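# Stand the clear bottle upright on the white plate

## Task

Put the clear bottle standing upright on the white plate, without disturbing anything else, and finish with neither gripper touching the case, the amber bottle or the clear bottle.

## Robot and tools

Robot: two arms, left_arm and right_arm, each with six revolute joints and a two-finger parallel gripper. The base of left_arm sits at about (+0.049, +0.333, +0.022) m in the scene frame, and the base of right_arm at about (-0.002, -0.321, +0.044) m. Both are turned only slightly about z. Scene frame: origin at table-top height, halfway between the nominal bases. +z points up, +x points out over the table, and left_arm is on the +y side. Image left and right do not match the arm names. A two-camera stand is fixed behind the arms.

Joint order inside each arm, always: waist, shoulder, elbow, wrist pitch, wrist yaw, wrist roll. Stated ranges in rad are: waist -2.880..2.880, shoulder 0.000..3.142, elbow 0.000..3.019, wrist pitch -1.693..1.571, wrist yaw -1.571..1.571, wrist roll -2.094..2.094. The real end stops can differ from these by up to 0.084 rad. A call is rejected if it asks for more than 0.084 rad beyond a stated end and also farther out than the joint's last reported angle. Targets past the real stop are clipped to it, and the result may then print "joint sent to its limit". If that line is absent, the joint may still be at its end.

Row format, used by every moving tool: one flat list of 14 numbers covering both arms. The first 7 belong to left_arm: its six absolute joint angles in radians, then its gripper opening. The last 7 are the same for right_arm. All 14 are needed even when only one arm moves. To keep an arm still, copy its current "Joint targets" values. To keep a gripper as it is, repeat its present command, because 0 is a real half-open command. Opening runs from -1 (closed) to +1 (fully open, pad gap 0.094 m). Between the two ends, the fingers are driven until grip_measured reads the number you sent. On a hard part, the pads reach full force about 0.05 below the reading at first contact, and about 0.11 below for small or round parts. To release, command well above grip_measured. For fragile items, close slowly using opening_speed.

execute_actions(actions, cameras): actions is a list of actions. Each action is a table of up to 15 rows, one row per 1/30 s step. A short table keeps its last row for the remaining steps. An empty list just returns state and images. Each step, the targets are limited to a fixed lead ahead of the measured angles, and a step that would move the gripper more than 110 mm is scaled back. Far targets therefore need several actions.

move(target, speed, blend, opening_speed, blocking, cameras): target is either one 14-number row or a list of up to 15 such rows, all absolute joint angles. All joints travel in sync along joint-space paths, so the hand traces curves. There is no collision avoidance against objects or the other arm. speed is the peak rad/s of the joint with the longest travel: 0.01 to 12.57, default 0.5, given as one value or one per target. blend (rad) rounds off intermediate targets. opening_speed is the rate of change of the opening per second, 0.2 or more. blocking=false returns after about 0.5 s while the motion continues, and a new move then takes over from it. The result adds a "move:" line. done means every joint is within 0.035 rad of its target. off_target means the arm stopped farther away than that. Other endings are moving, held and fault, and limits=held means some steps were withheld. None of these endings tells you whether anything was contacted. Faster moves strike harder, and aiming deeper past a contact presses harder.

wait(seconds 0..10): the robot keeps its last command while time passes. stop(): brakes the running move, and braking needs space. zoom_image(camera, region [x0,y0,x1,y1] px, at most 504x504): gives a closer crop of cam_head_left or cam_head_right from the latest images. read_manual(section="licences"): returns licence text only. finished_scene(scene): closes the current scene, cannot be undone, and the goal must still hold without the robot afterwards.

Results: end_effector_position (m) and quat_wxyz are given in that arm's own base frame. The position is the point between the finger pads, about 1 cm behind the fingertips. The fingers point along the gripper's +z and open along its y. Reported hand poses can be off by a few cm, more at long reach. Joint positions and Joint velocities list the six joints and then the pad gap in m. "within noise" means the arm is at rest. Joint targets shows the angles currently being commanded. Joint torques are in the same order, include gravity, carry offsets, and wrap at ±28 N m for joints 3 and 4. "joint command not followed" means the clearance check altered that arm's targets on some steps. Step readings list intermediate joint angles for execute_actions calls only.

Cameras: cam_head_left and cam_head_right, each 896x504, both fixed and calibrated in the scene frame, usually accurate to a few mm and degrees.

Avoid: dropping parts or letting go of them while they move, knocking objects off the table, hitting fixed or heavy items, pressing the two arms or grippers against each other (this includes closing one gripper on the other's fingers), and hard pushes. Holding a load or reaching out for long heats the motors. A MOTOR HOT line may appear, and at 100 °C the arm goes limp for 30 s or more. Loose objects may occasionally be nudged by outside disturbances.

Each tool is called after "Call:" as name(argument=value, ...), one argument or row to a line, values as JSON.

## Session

Call:
execute_actions(
  actions=[],
)

Scene clock: 0.00 s.
left_arm: end_effector_position=(+0.1022, -0.6145, +0.2454) grip_measured=+1.000 end_effector_quat_wxyz=(+0.080, +0.971, -0.037, -0.224) | right_arm: end_effector_position=(+0.3110, -0.3731, +0.1551) grip_measured=+1.000 end_effector_quat_wxyz=(+0.529, +0.382, +0.528, -0.544)
Joint positions: left_arm=[-1.276 1.981 2.041 -1.625 0.48 1.94 0.094] | right_arm=[-0.615 1.813 0.506 1.525 0.798 -0.33 0.094]
Joint velocities: within noise
Joint torques (N m): no reading
Motor temperatures (°C): left_arm=[19 25 25 20 18 20 20] | right_arm=[19 26 27 21 21 22 19]
Heat: left arm: hottest shoulder 25 °C; right arm: hottest elbow 27 °C.
Joint targets: left_arm=[-1.276 1.976 2.067 -1.624 0.480 1.940] | right_arm=[-0.615 1.807 0.517 1.531 0.798 -0.330]
Tool commands: left_gripper/opening=+1.0 right_gripper/opening=+1.0

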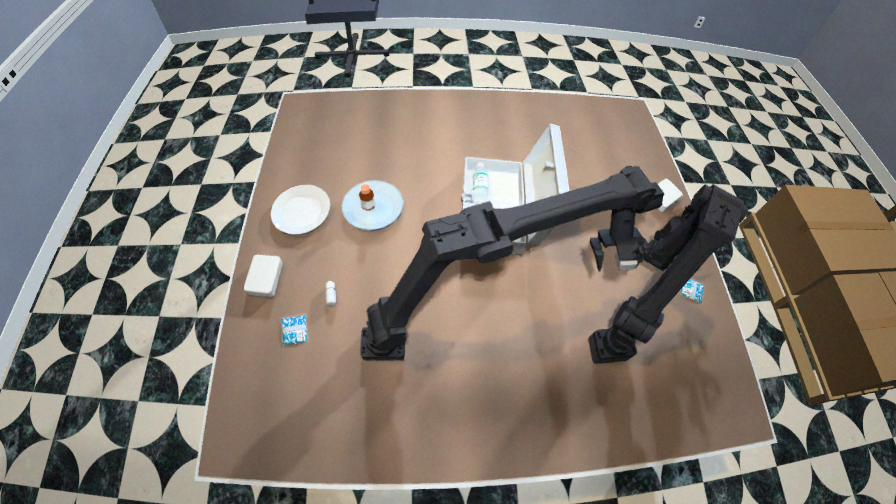

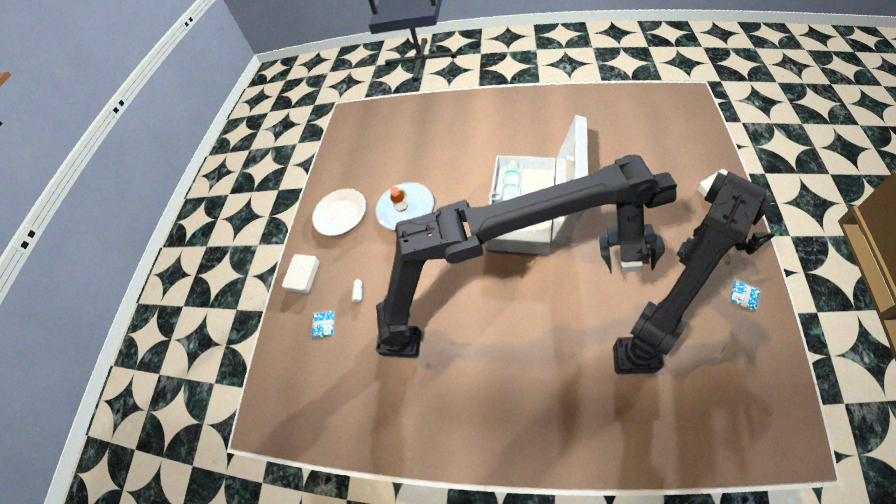

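Call:
zoom_image(
  camera="cam_head_left",
  region=[445, 140, 545, 240],
)

Call:
zoom_image(
  camera="cam_head_right",
  region=[475, 130, 575, 230],
)

Scaled by 5.040.

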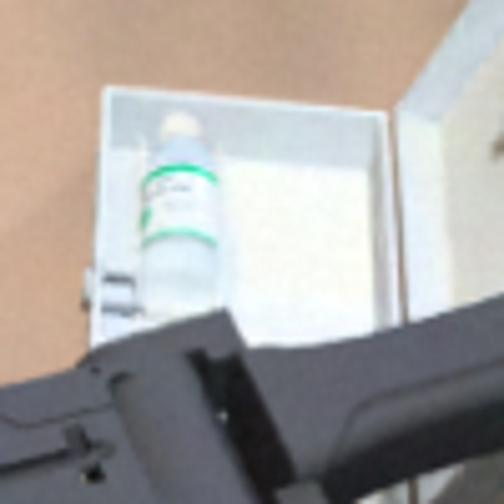

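Scaled by 5.040.

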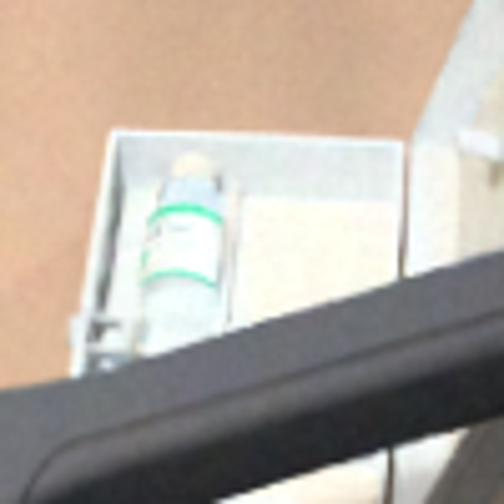

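Call:
move(
  target=[
    [-1.276,1.5,2.0,-1.6,0.48,1.94,1,-0.615,1.807,0.517,1.531,0.798,-0.33,1],
    [-0.47,1.6,1.9,-1.6,0,-0.378,1,-0.615,1.807,0.517,1.531,0.798,-0.33,1],
    [-0.48,2.215,2.19,-1.498,0,-0.378,0.75,-0.615,1.807,0.517,1.531,0.798,-0.33,1],
  ],
  speed=[0.7,1.2,0.5],
)

Call:
zoom_image(
  camera="cam_head_left",
  region=[430, 110, 550, 230],
)

Call:
zoom_image(
  camera="cam_head_right",
  region=[460, 110, 580, 230],
)

Call:
zoom_image(
  camera="cam_head_left",
  region=[250, 150, 350, 250],
)

Scene clock: 48.47 s.
left_arm: end_effector_position=(+0.6028, -0.3124, +0.1086) grip_measured=+0.754 end_effector_quat_wxyz=(-0.012, +0.053, +0.999, +0.004) | right_arm: end_effector_position=(+0.3110, -0.3731, +0.1551) grip_measured=+1.000 end_effector_quat_wxyz=(+0.529, +0.382, +0.528, -0.544)
Joint positions: left_arm=[-0.477 2.22 2.13 -1.507 0.003 -0.371 0.082] | right_arm=[-0.615 1.813 0.506 1.525 0.798 -0.33 0.094]
Joint velocities: within noise
Joint torques (N m): left_arm=[-1.67 -22.77 13.87 0.57 -0.15 0.02] | right_arm=[0.26 -9.23 3.88 2.37 -0.27 -0.05]
Motor temperatures (°C): left_arm=[19 30 31 20 18 20 19] | right_arm=[19 27 27 21 21 22 19]
Heat: left arm: hottest elbow 31 °C; right arm: hottest shoulder 27 °C.
Joint targets: left_arm=[-0.480 2.215 2.190 -1.498 0.000 -0.378] | right_arm=[-0.615 1.807 0.517 1.531 0.798 -0.330]
move: off_target (left_arm); target 3's new numbers were sent with left_arm's elbow 0.060 rad from that target; left_arm: the elbow is farthest, 0.060 rad from its target

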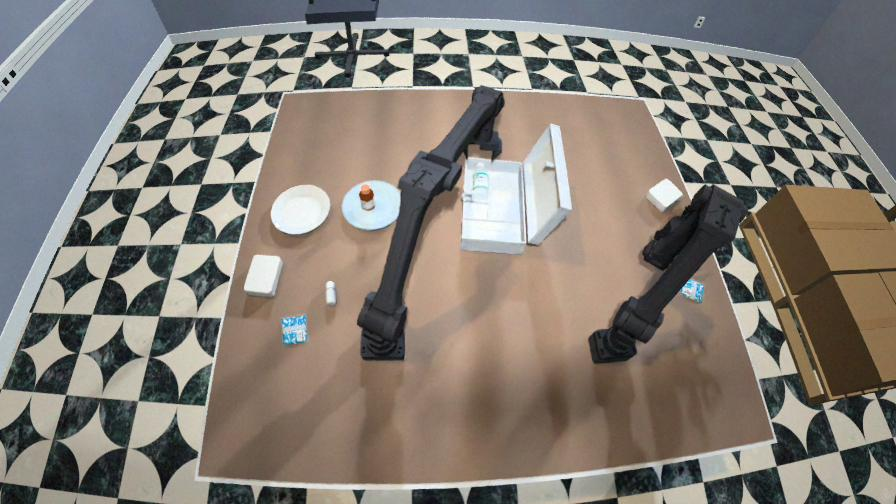

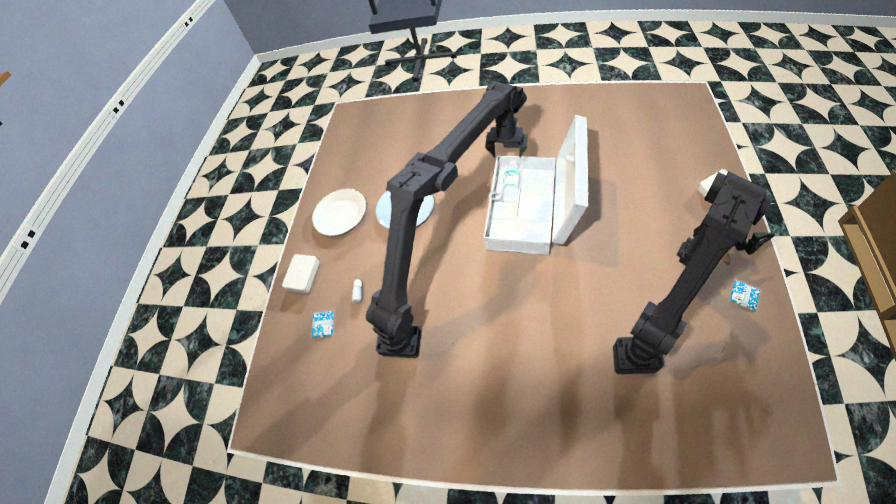

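Scaled by 4.200.

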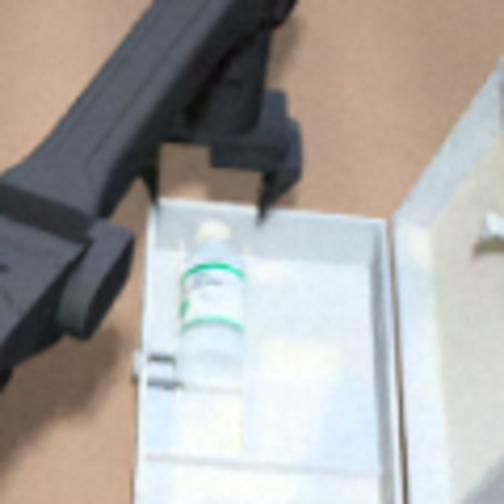

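Scaled by 4.200.

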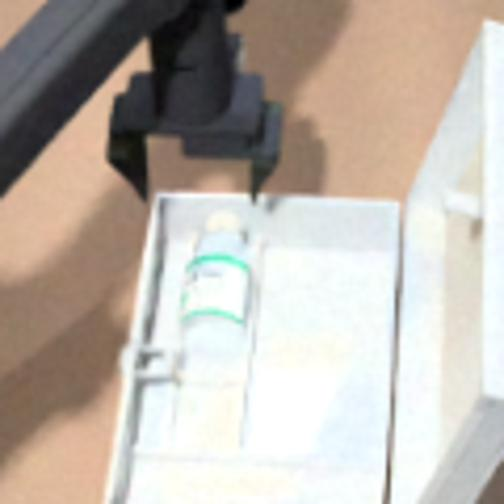

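Scaled by 5.040.

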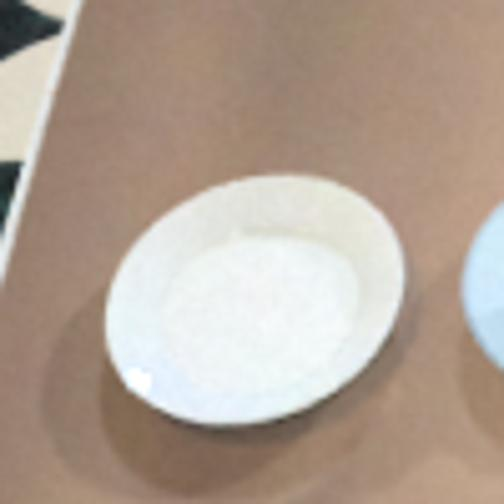

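Call:
move(
  target=[-0.492,2.27,2.13,-1.4,0,-0.378,0.75,-0.615,1.807,0.517,1.531,0.798,-0.33,1],
  speed=0.2,
)

Call:
zoom_image(
  camera="cam_head_left",
  region=[440, 130, 540, 230],
)

Call:
zoom_image(
  camera="cam_head_right",
  region=[470, 130, 570, 230],
)

Scene clock: 79.00 s.
left_arm: end_effector_position=(+0.6231, -0.3229, +0.0866) grip_measured=+0.753 end_effector_quat_wxyz=(+0.016, +0.053, +0.998, -0.009) | right_arm: end_effector_position=(+0.3110, -0.3731, +0.1551) grip_measured=+1.000 end_effector_quat_wxyz=(+0.529, +0.382, +0.528, -0.544)
Joint positions: left_arm=[-0.477 2.254 2.13 -1.41 0.003 -0.371 0.082] | right_arm=[-0.615 1.813 0.506 1.525 0.798 -0.33 0.094]
Joint velocities: within noise
Joint torques (N m): left_arm=[-2.49 -21.71 8.87 0.57 -0.13 0.06] | right_arm=[1.67 -9.76 4.11 2.1 -0.19 0.01]
Motor temperatures (°C): left_arm=[19 30 34 20 18 20 19] | right_arm=[19 27 27 21 21 22 19]
Heat: left arm: hottest elbow 34 °C; right arm: hottest shoulder 27 °C.
Joint targets: left_arm=[-0.492 2.270 2.130 -1.400 0.000 -0.378] | right_arm=[-0.615 1.807 0.517 1.531 0.798 -0.330]
move: done

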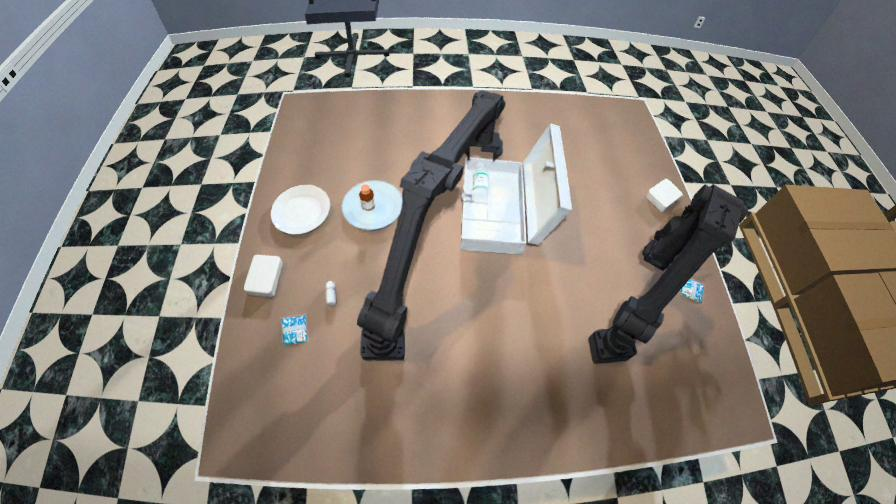

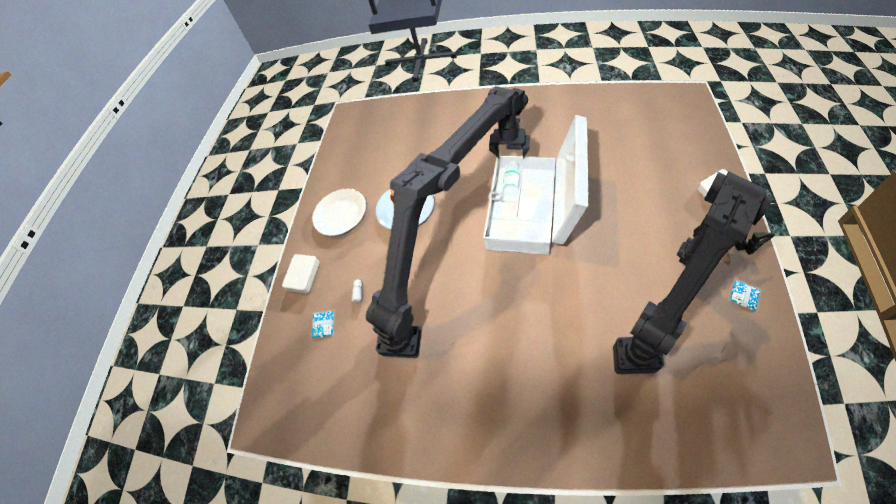

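Scaled by 5.040.

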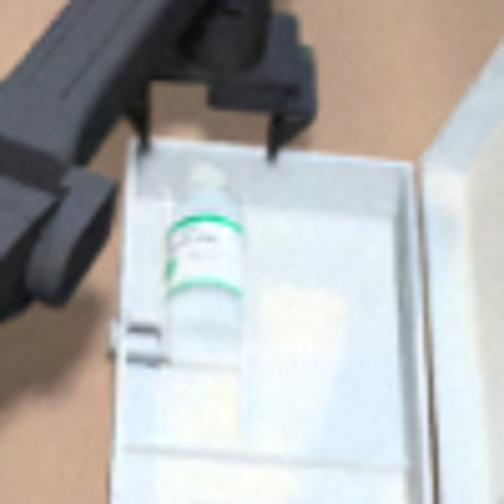

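Scaled by 5.040.

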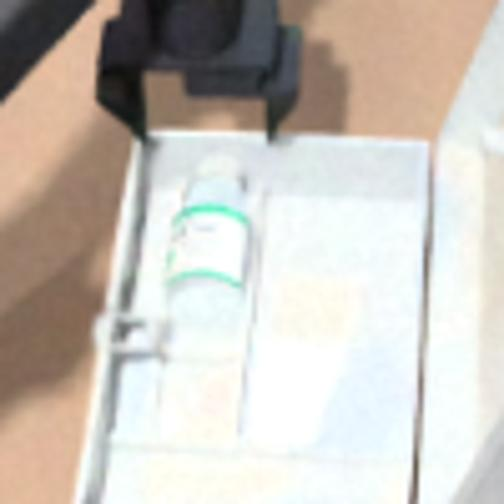

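Call:
move(
  target=[
    [-0.505,2.27,2.065,-1.38,0,-0.378,0.75,-0.615,1.807,0.517,1.531,0.798,-0.33,1],
    [-0.505,2.303,2.005,-1.285,0,-0.378,0.75,-0.615,1.807,0.517,1.531,0.798,-0.33,1],
  ],
  speed=0.12,
)

Call:
zoom_image(
  camera="cam_head_left",
  region=[440, 130, 540, 230],
)

Call:
zoom_image(
  camera="cam_head_right",
  region=[470, 130, 570, 230],
)

Scene clock: 108.67 s.
left_arm: end_effector_position=(+0.6090, -0.3263, +0.0232) grip_measured=+0.753 end_effector_quat_wxyz=(+0.003, +0.060, +0.998, -0.003) | right_arm: end_effector_position=(+0.3110, -0.3731, +0.1551) grip_measured=+1.000 end_effector_quat_wxyz=(+0.529, +0.382, +0.528, -0.544)
Joint positions: left_arm=[-0.49 2.283 2.015 -1.295 0.003 -0.371 0.082] | right_arm=[-0.615 1.813 0.506 1.525 0.798 -0.33 0.094]
Joint velocities: within noise
Joint torques (N m): left_arm=[-2.9 -21.6 7.84 0.59 -0.14 0.05] | right_arm=[1.44 -8.82 3.63 2.36 -0.26 -0.01]
Motor temperatures (°C): left_arm=[19 30 32 20 18 20 19] | right_arm=[19 27 27 21 21 22 19]
Heat: left arm: hottest elbow 32 °C; right arm: hottest shoulder 27 °C.
Joint targets: left_arm=[-0.505 2.303 2.005 -1.285 0.000 -0.378] | right_arm=[-0.615 1.807 0.517 1.531 0.798 -0.330]
move: done

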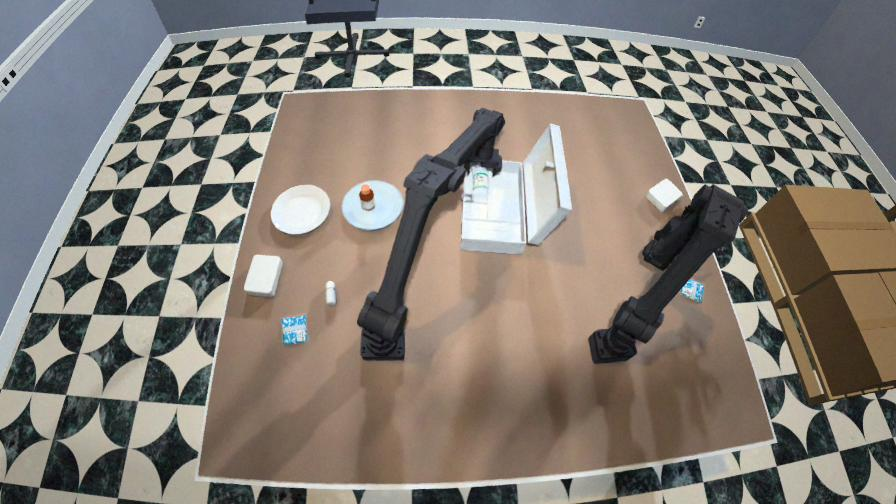

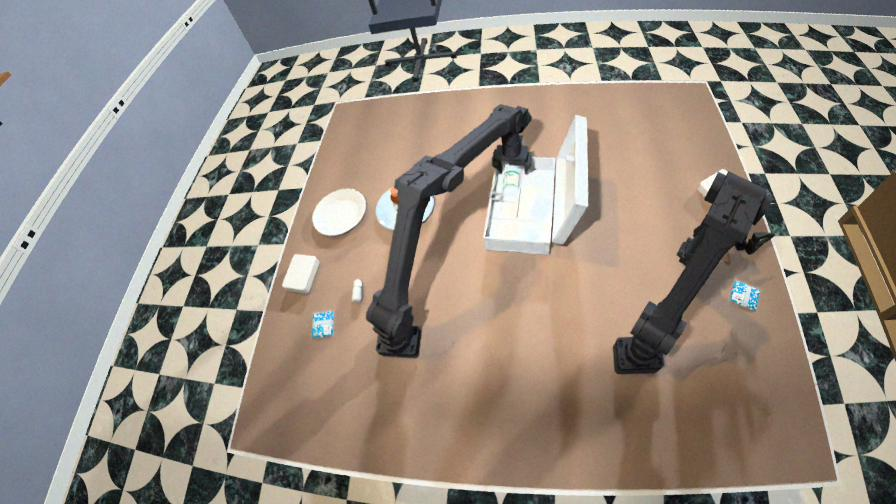

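Scaled by 5.040.

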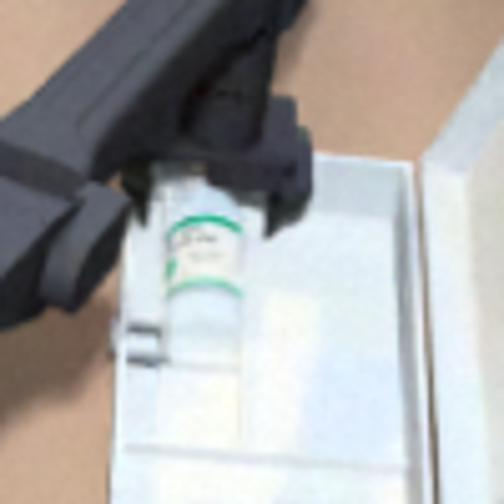

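Scaled by 5.040.

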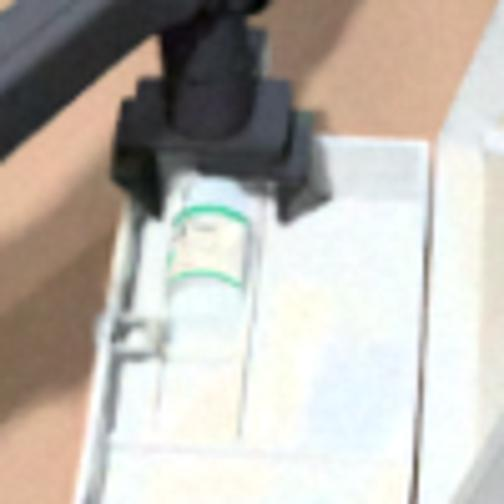

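Call:
move(
  target=[
    [-0.505,2.303,1.985,-1.27,0,-0.378,0.75,-0.615,1.807,0.517,1.531,0.798,-0.33,1],
    [-0.505,2.303,1.985,-1.27,0,-0.378,-0.15,-0.615,1.807,0.517,1.531,0.798,-0.33,1],
    [-0.505,2.27,2.1,-1.38,0,-0.378,-0.15,-0.615,1.807,0.517,1.531,0.798,-0.33,1],
    [-0.5,2.15,2.3,-1.6,0,-0.378,-0.15,-0.615,1.807,0.517,1.531,0.798,-0.33,1],
  ],
  speed=0.25,
  opening_speed=0.4,
)

Call:
zoom_image(
  camera="cam_head_left",
  region=[430, 90, 550, 210],
)

Call:
zoom_image(
  camera="cam_head_right",
  region=[460, 90, 580, 210],
)

Scene clock: 130.90 s.
left_arm: end_effector_position=(+0.5866, -0.3112, +0.0356) grip_measured=+0.225 end_effector_quat_wxyz=(-0.061, +0.024, +0.997, +0.046) | right_arm: end_effector_position=(+0.3110, -0.3731, +0.1551) grip_measured=+1.000 end_effector_quat_wxyz=(+0.529, +0.382, +0.528, -0.544)
Joint positions: left_arm=[-0.494 2.315 2.097 -1.504 -0.027 -0.448 0.058] | right_arm=[-0.615 1.813 0.506 1.525 0.798 -0.33 0.094]
Joint velocities: within noise
Joint torques (N m): left_arm=[-1.79 -30.74 18.33 -1.95 0.56 0.48] | right_arm=[1.44 -9.05 3.63 2.18 -0.27 -0.02]
Motor temperatures (°C): left_arm=[19 32 31 20 18 20 19] | right_arm=[18 27 27 21 21 22 19]
Heat: left arm: hottest shoulder 32 °C; right arm: hottest shoulder 27 °C.
Joint targets: left_arm=[-0.498 2.218 2.216 -1.560 -0.011 -0.407] | right_arm=[-0.615 1.807 0.517 1.531 0.798 -0.330]
move: off_target (left_arm); left_arm: the elbow is farthest, 0.203 rad from its target

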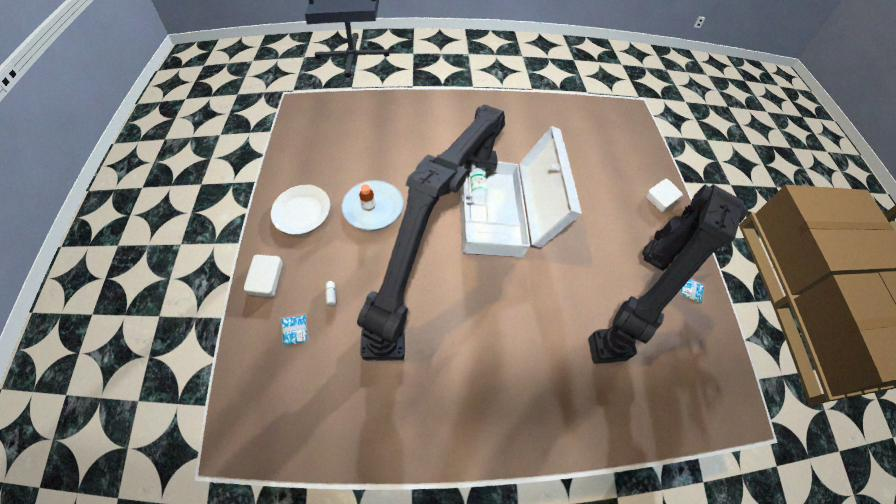

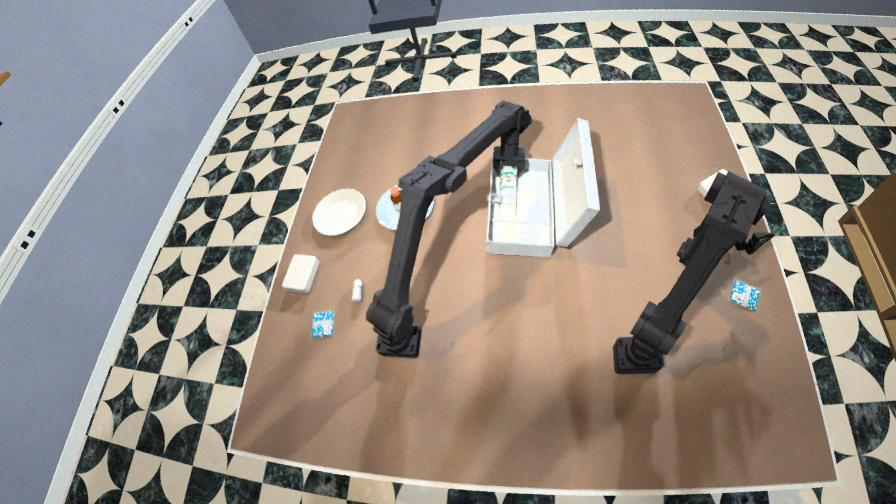

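Scaled by 4.200.

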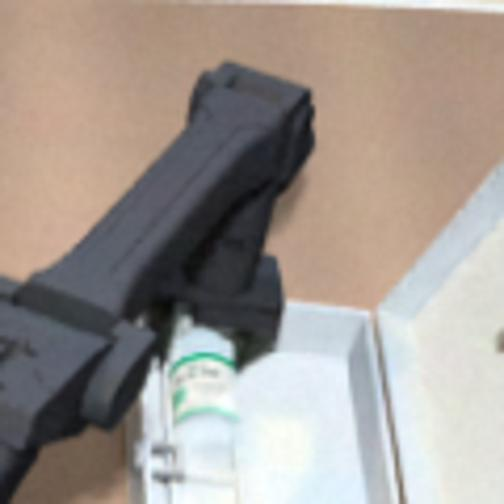

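Scaled by 4.200.

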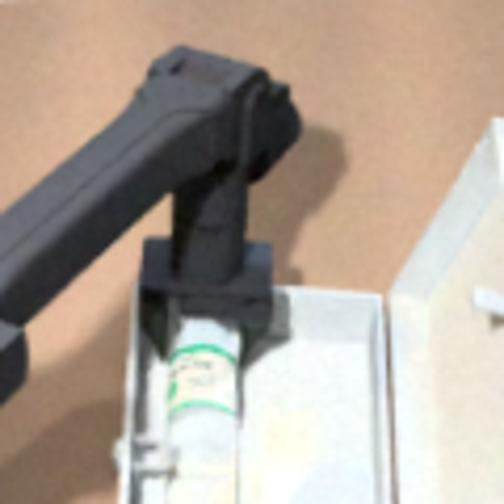

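Call:
move(
  target=[
    [-0.5,2.303,2.0,-1.29,0,-0.378,-0.15,-0.615,1.807,0.517,1.531,0.798,-0.33,1],
    [-0.5,2.303,2.0,-1.29,0,-0.378,0.75,-0.615,1.807,0.517,1.531,0.798,-0.33,1],
  ],
  speed=0.15,
  opening_speed=0.3,
)

Call:
zoom_image(
  camera="cam_head_left",
  region=[440, 130, 540, 230],
)

Call:
zoom_image(
  camera="cam_head_right",
  region=[470, 130, 570, 230],
)

Scene clock: 150.20 s.
left_arm: end_effector_position=(+0.5960, -0.3172, +0.0119) grip_measured=+0.747 end_effector_quat_wxyz=(-0.023, +0.041, +0.999, +0.014) | right_arm: end_effector_position=(+0.3110, -0.3731, +0.1551) grip_measured=+1.000 end_effector_quat_wxyz=(+0.529, +0.382, +0.528, -0.544)
Joint positions: left_arm=[-0.49 2.291 1.997 -1.329 -0.005 -0.407 0.082] | right_arm=[-0.615 1.813 0.506 1.525 0.798 -0.33 0.094]
Joint velocities: within noise
Joint torques (N m): left_arm=[-2.2 -21.77 8.76 1.65 0.17 0.36] | right_arm=[2.08 -9.35 3.89 2.13 -0.25 -0.02]
Motor temperatures (°C): left_arm=[19 32 36 20 18 20 20] | right_arm=[18 27 27 21 21 22 19]
Heat: left arm: hottest elbow 36 °C; right arm: hottest shoulder 27 °C.
Joint targets: left_arm=[-0.500 2.303 2.000 -1.290 0.000 -0.378] | right_arm=[-0.615 1.807 0.517 1.531 0.798 -0.330]
move: off_target (left_arm); target 2's new numbers were sent with left_arm's wrist pitch 0.085 rad from that target; left_arm: the wrist pitch is farthest, 0.039 rad from its target

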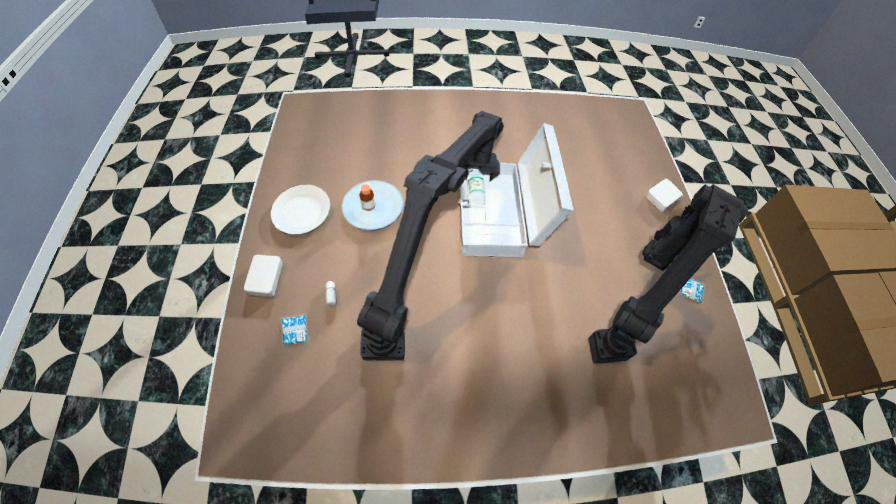

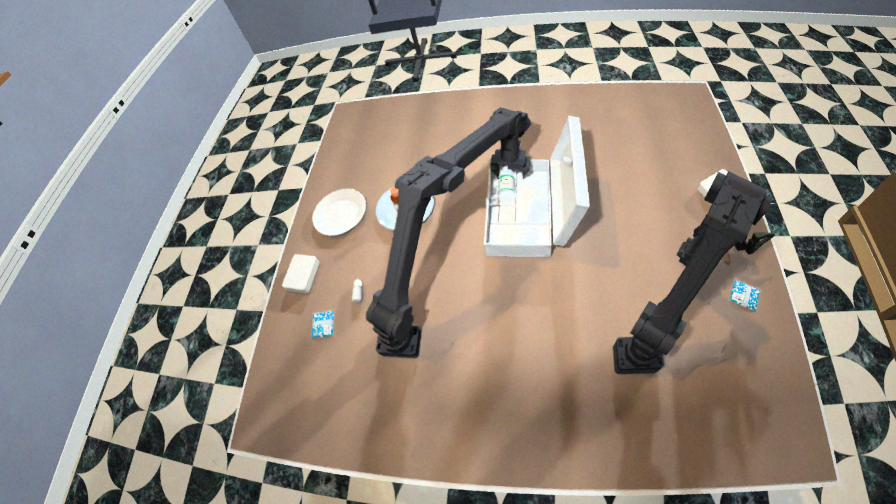

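Scaled by 5.040.

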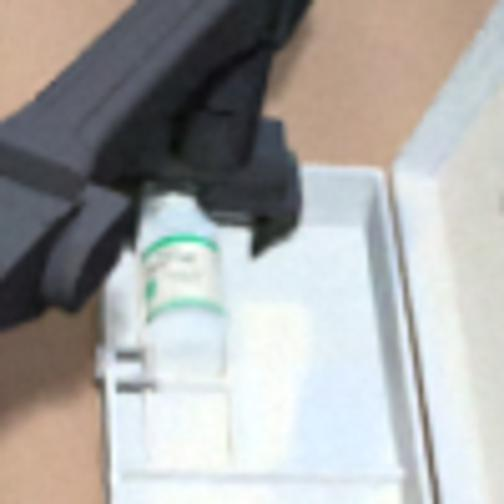

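Scaled by 5.040.

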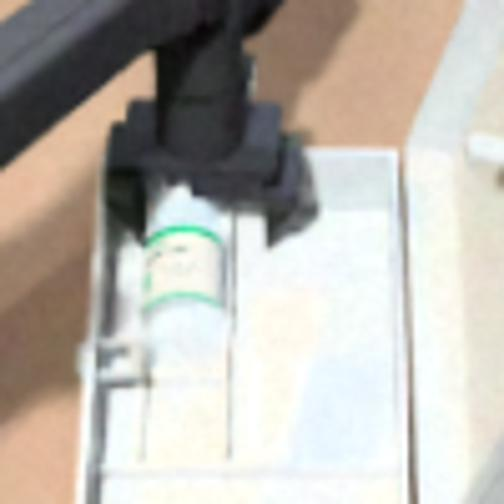

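Call:
move(
  target=[
    [-0.49,2.18,2.0,-1.33,0,-0.36,0.75,-0.615,1.807,0.517,1.531,0.798,-0.33,1],
    [-0.458,2.18,2.0,-1.33,0,-0.36,0.75,-0.615,1.807,0.517,1.531,0.798,-0.33,1],
  ],
  speed=0.15,
)

Call:
zoom_image(
  camera="cam_head_left",
  region=[440, 130, 540, 230],
)

Call:
zoom_image(
  camera="cam_head_right",
  region=[470, 130, 570, 230],
)

Scene clock: 178.17 s.
left_arm: end_effector_position=(+0.6092, -0.3101, +0.0762) grip_measured=+0.747 end_effector_quat_wxyz=(+0.021, +0.052, +0.998, -0.008) | right_arm: end_effector_position=(+0.3110, -0.3731, +0.1551) grip_measured=+1.000 end_effector_quat_wxyz=(+0.529, +0.382, +0.528, -0.544)
Joint positions: left_arm=[-0.471 2.193 1.997 -1.329 -0.003 -0.368 0.082] | right_arm=[-0.615 1.813 0.506 1.525 0.798 -0.33 0.094]
Joint velocities: within noise
Joint torques (N m): left_arm=[-0.62 -23.77 8.96 0.34 0.07 0.14] | right_arm=[1.26 -8.76 3.69 2.11 -0.27 -0.02]
Motor temperatures (°C): left_arm=[19 32 34 20 18 20 19] | right_arm=[18 27 27 21 21 22 19]
Heat: left arm: hottest elbow 34 °C; right arm: hottest shoulder 27 °C.
Joint targets: left_arm=[-0.458 2.180 2.000 -1.330 0.000 -0.360] | right_arm=[-0.615 1.807 0.517 1.531 0.798 -0.330]
move: done

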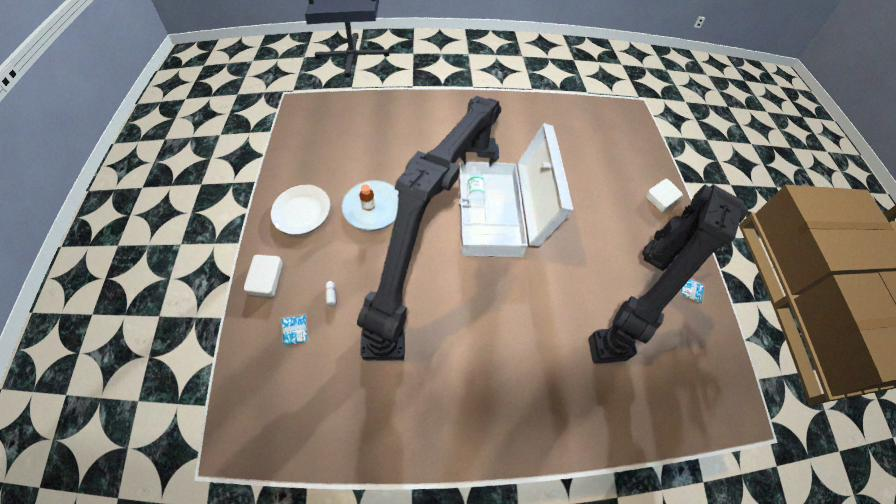

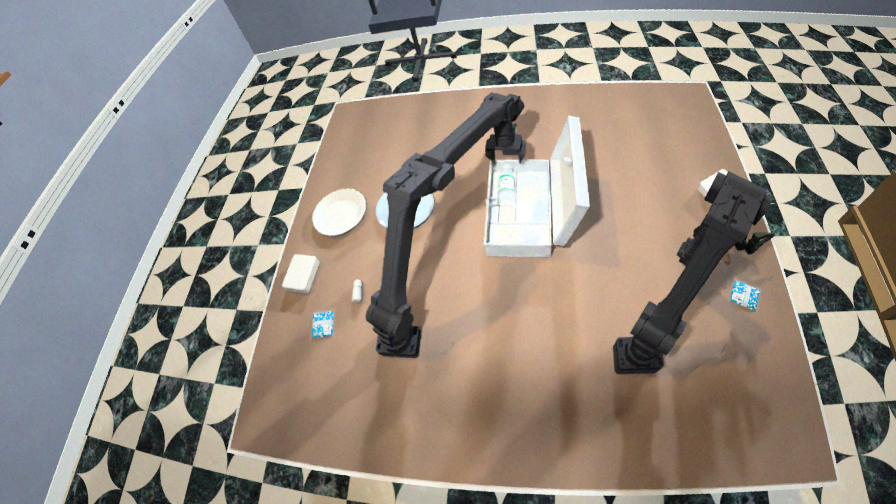

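Scaled by 5.040.

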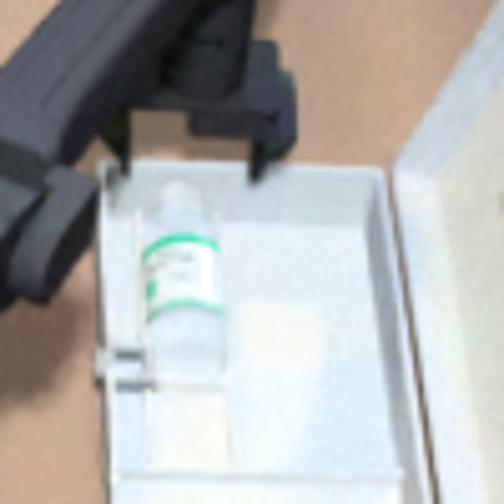

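Scaled by 5.040.

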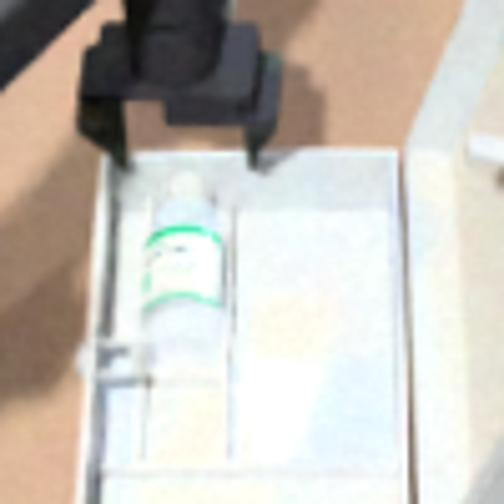

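Call:
move(
  target=[
    [-0.458,2.237,1.91,-1.262,0,-0.36,0.75,-0.615,1.807,0.517,1.531,0.798,-0.33,1],
    [-0.458,2.237,1.91,-1.262,0,-0.36,0.0,-0.615,1.807,0.517,1.531,0.798,-0.33,1],
  ],
  speed=0.15,
  opening_speed=0.3,
)

Call:
zoom_image(
  camera="cam_head_left",
  region=[440, 130, 540, 230],
)

Call:
zoom_image(
  camera="cam_head_right",
  region=[470, 130, 570, 230],
)

Scene clock: 197.50 s.
left_arm: end_effector_position=(+0.5971, -0.3056, +0.0310) grip_measured=+0.033 end_effector_quat_wxyz=(+0.001, +0.052, +0.999, -0.003) | right_arm: end_effector_position=(+0.3110, -0.3731, +0.1551) grip_measured=+1.000 end_effector_quat_wxyz=(+0.529, +0.382, +0.528, -0.544)
Joint positions: left_arm=[-0.471 2.219 1.92 -1.267 0.005 -0.368 0.049] | right_arm=[-0.615 1.813 0.506 1.525 0.798 -0.33 0.094]
Joint velocities: within noise
Joint torques (N m): left_arm=[-0.5 -20.54 7.82 0.55 -0.22 0.19] | right_arm=[1.38 -9.05 3.73 2.28 -0.24 -0.02]
Motor temperatures (°C): left_arm=[19 33 33 20 18 20 19] | right_arm=[18 27 27 21 21 22 19]
Heat: left arm: hottest shoulder 33 °C; right arm: hottest shoulder 27 °C.
Joint targets: left_arm=[-0.458 2.237 1.910 -1.262 0.000 -0.360] | right_arm=[-0.615 1.807 0.517 1.531 0.798 -0.330]
move: done

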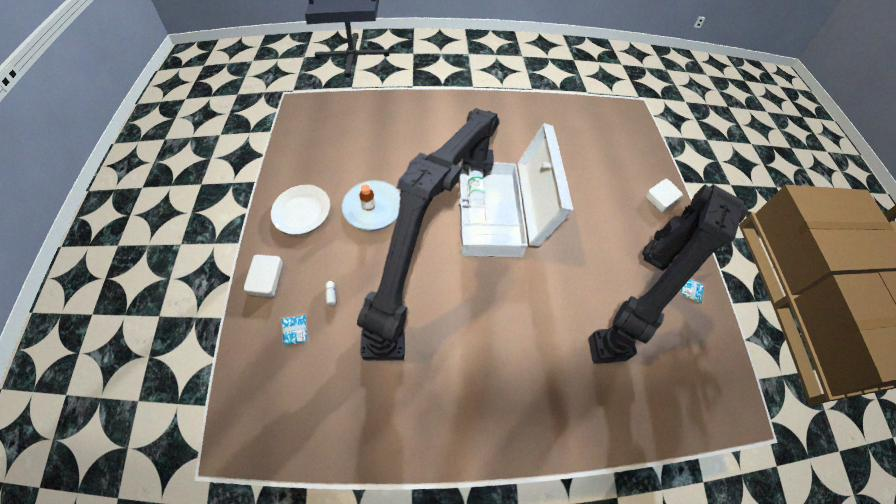

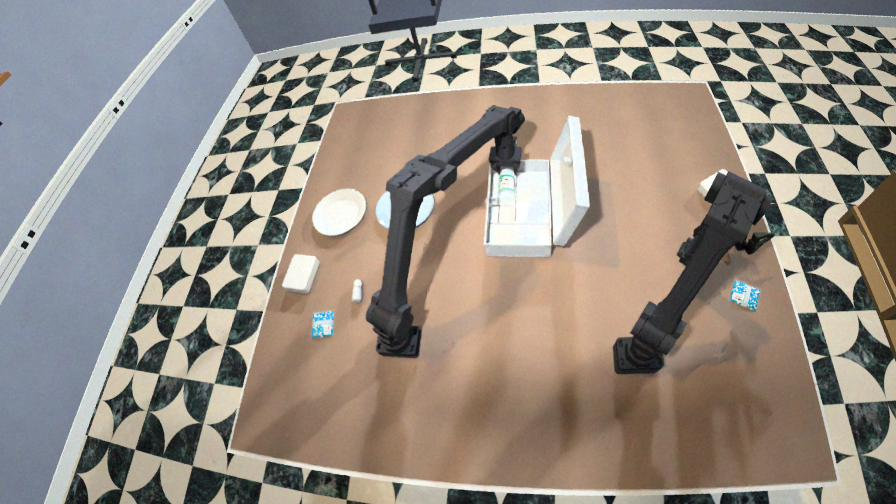

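Scaled by 5.040.

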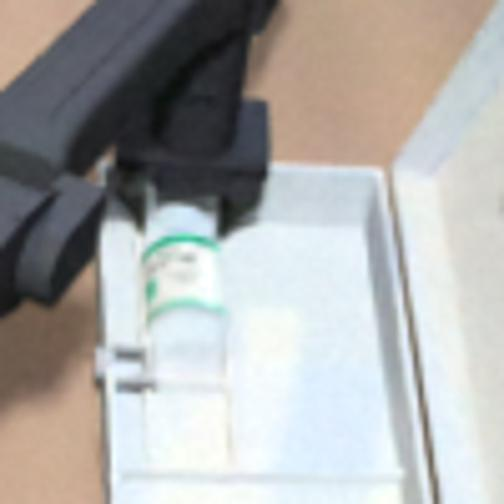

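Scaled by 5.040.

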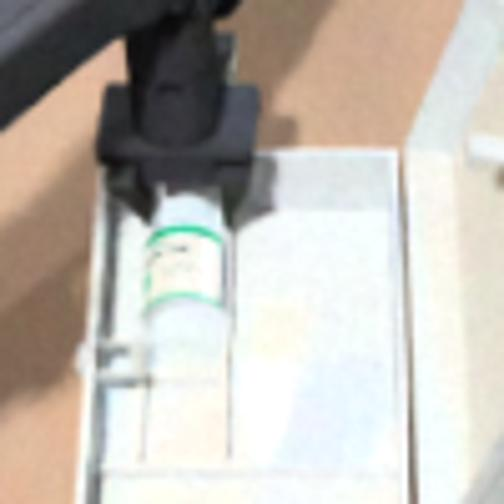

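Call:
move(
  target=[
    [-0.458,2.237,1.91,-1.262,0,-0.36,-0.2,-0.615,1.807,0.517,1.531,0.798,-0.33,1],
    [-0.458,2.17,1.98,-1.38,0,-0.36,-0.2,-0.615,1.807,0.517,1.531,0.798,-0.33,1],
  ],
  speed=0.2,
  opening_speed=0.3,
)

Call:
zoom_image(
  camera="cam_head_left",
  region=[440, 130, 540, 230],
)

Call:
zoom_image(
  camera="cam_head_right",
  region=[470, 130, 570, 230],
)

Scene clock: 217.00 s.
left_arm: end_effector_position=(+0.5901, -0.3018, +0.0497) grip_measured=+0.023 end_effector_quat_wxyz=(-0.013, +0.048, +0.999, +0.004) | right_arm: end_effector_position=(+0.3110, -0.3731, +0.1551) grip_measured=+1.000 end_effector_quat_wxyz=(+0.529, +0.382, +0.528, -0.544)
Joint positions: left_arm=[-0.471 2.203 1.943 -1.338 0.004 -0.376 0.048] | right_arm=[-0.615 1.813 0.506 1.525 0.798 -0.33 0.094]
Joint velocities: within noise
Joint torques (N m): left_arm=[-0.5 -24.7 11.7 -1.22 -0.16 0.27] | right_arm=[0.97 -9.7 3.89 2.24 -0.24 -0.05]
Motor temperatures (°C): left_arm=[19 35 31 20 18 20 20] | right_arm=[18 27 27 21 21 22 19]
Heat: left arm: hottest shoulder 35 °C; right arm: hottest shoulder 27 °C.
Joint targets: left_arm=[-0.458 2.170 1.980 -1.380 0.000 -0.360] | right_arm=[-0.615 1.807 0.517 1.531 0.798 -0.330]
move: off_target (left_arm); left_arm: the wrist pitch is farthest, 0.042 rad from its target

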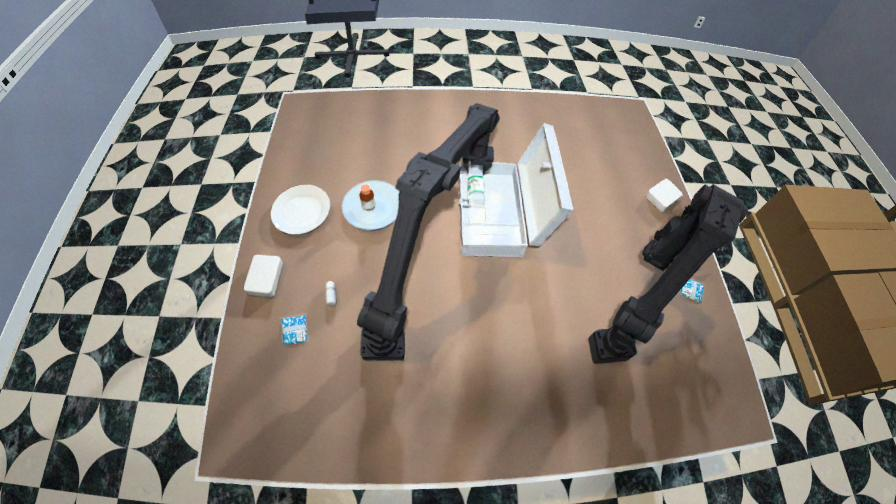

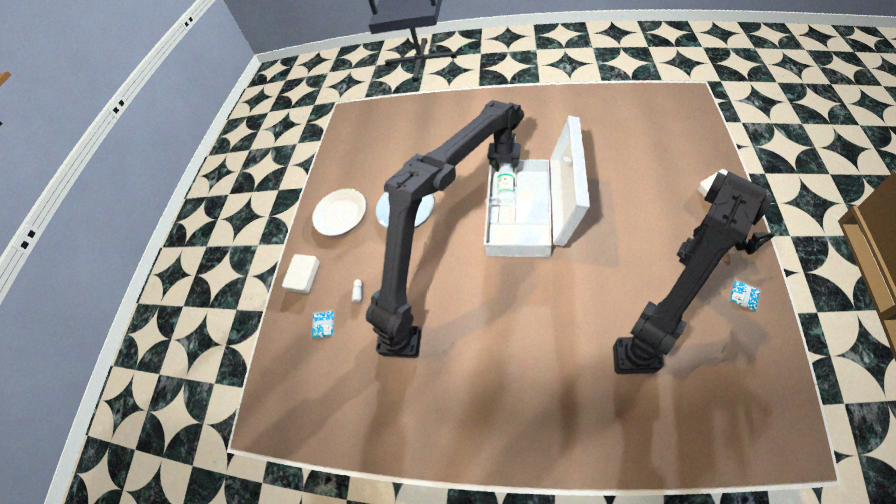

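Scaled by 5.040.

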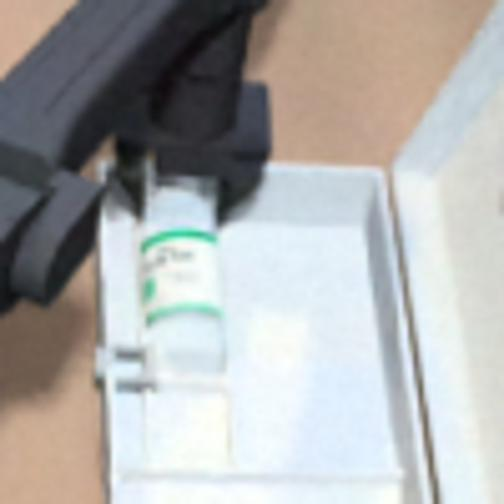

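Scaled by 5.040.

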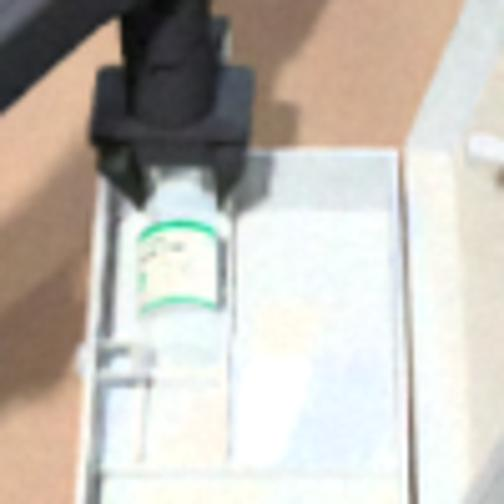

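Call:
move(
  target=[
    [-0.458,2.237,1.915,-1.262,0,-0.36,-0.2,-0.615,1.807,0.517,1.531,0.798,-0.33,1],
    [-0.458,2.237,1.915,-1.262,0,-0.36,0.6,-0.615,1.807,0.517,1.531,0.798,-0.33,1],
    [-0.458,2.15,1.85,-1.235,0,-0.36,0.6,-0.615,1.807,0.517,1.531,0.798,-0.33,1],
    [-0.458,2.18,1.825,-1.225,0,-0.36,-0.2,-0.615,1.807,0.517,1.531,0.798,-0.33,1],
  ],
  speed=0.2,
  opening_speed=0.5,
)

Call:
zoom_image(
  camera="cam_head_right",
  region=[470, 130, 570, 230],
)

Scene clock: 247.50 s.
left_arm: end_effector_position=(+0.5828, -0.3035, +0.0228) grip_measured=+0.151 end_effector_quat_wxyz=(-0.001, +0.054, +0.999, -0.009) | right_arm: end_effector_position=(+0.3110, -0.3731, +0.1551) grip_measured=+1.000 end_effector_quat_wxyz=(+0.529, +0.382, +0.528, -0.544)
Joint positions: left_arm=[-0.475 2.188 1.842 -1.22 0.016 -0.367 0.054] | right_arm=[-0.615 1.813 0.506 1.525 0.798 -0.33 0.094]
Joint velocities: within noise
Joint torques (N m): left_arm=[0.21 -22.24 7.08 0.1 -0.61 0.17] | right_arm=[0.09 -8.7 3.73 2.17 -0.24 -0.06]
Motor temperatures (°C): left_arm=[19 33 31 20 18 20 21] | right_arm=[18 27 27 21 21 22 19]
Heat: left arm: hottest shoulder 33 °C; right arm: hottest shoulder 27 °C.
Joint targets: left_arm=[-0.458 2.180 1.825 -1.225 0.000 -0.360] | right_arm=[-0.615 1.807 0.517 1.531 0.798 -0.330]
move: done

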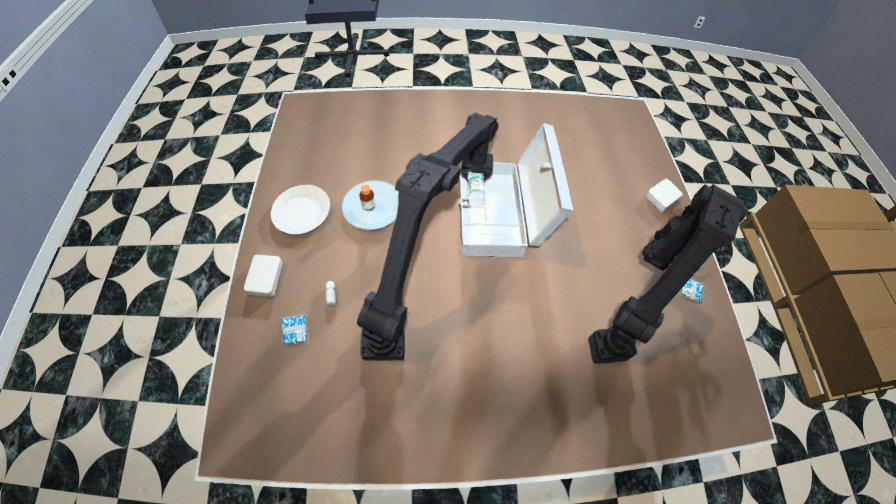

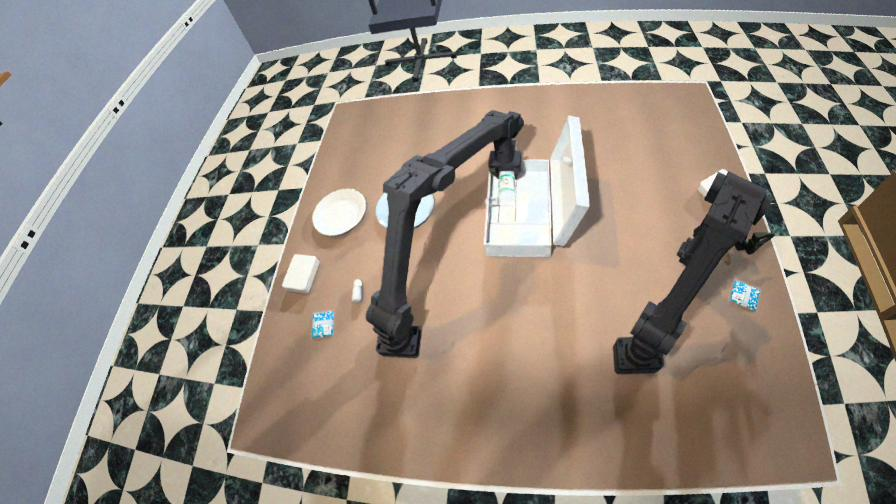

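Scaled by 5.040.

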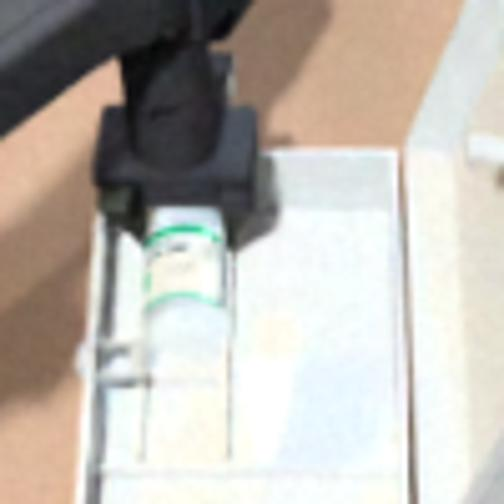

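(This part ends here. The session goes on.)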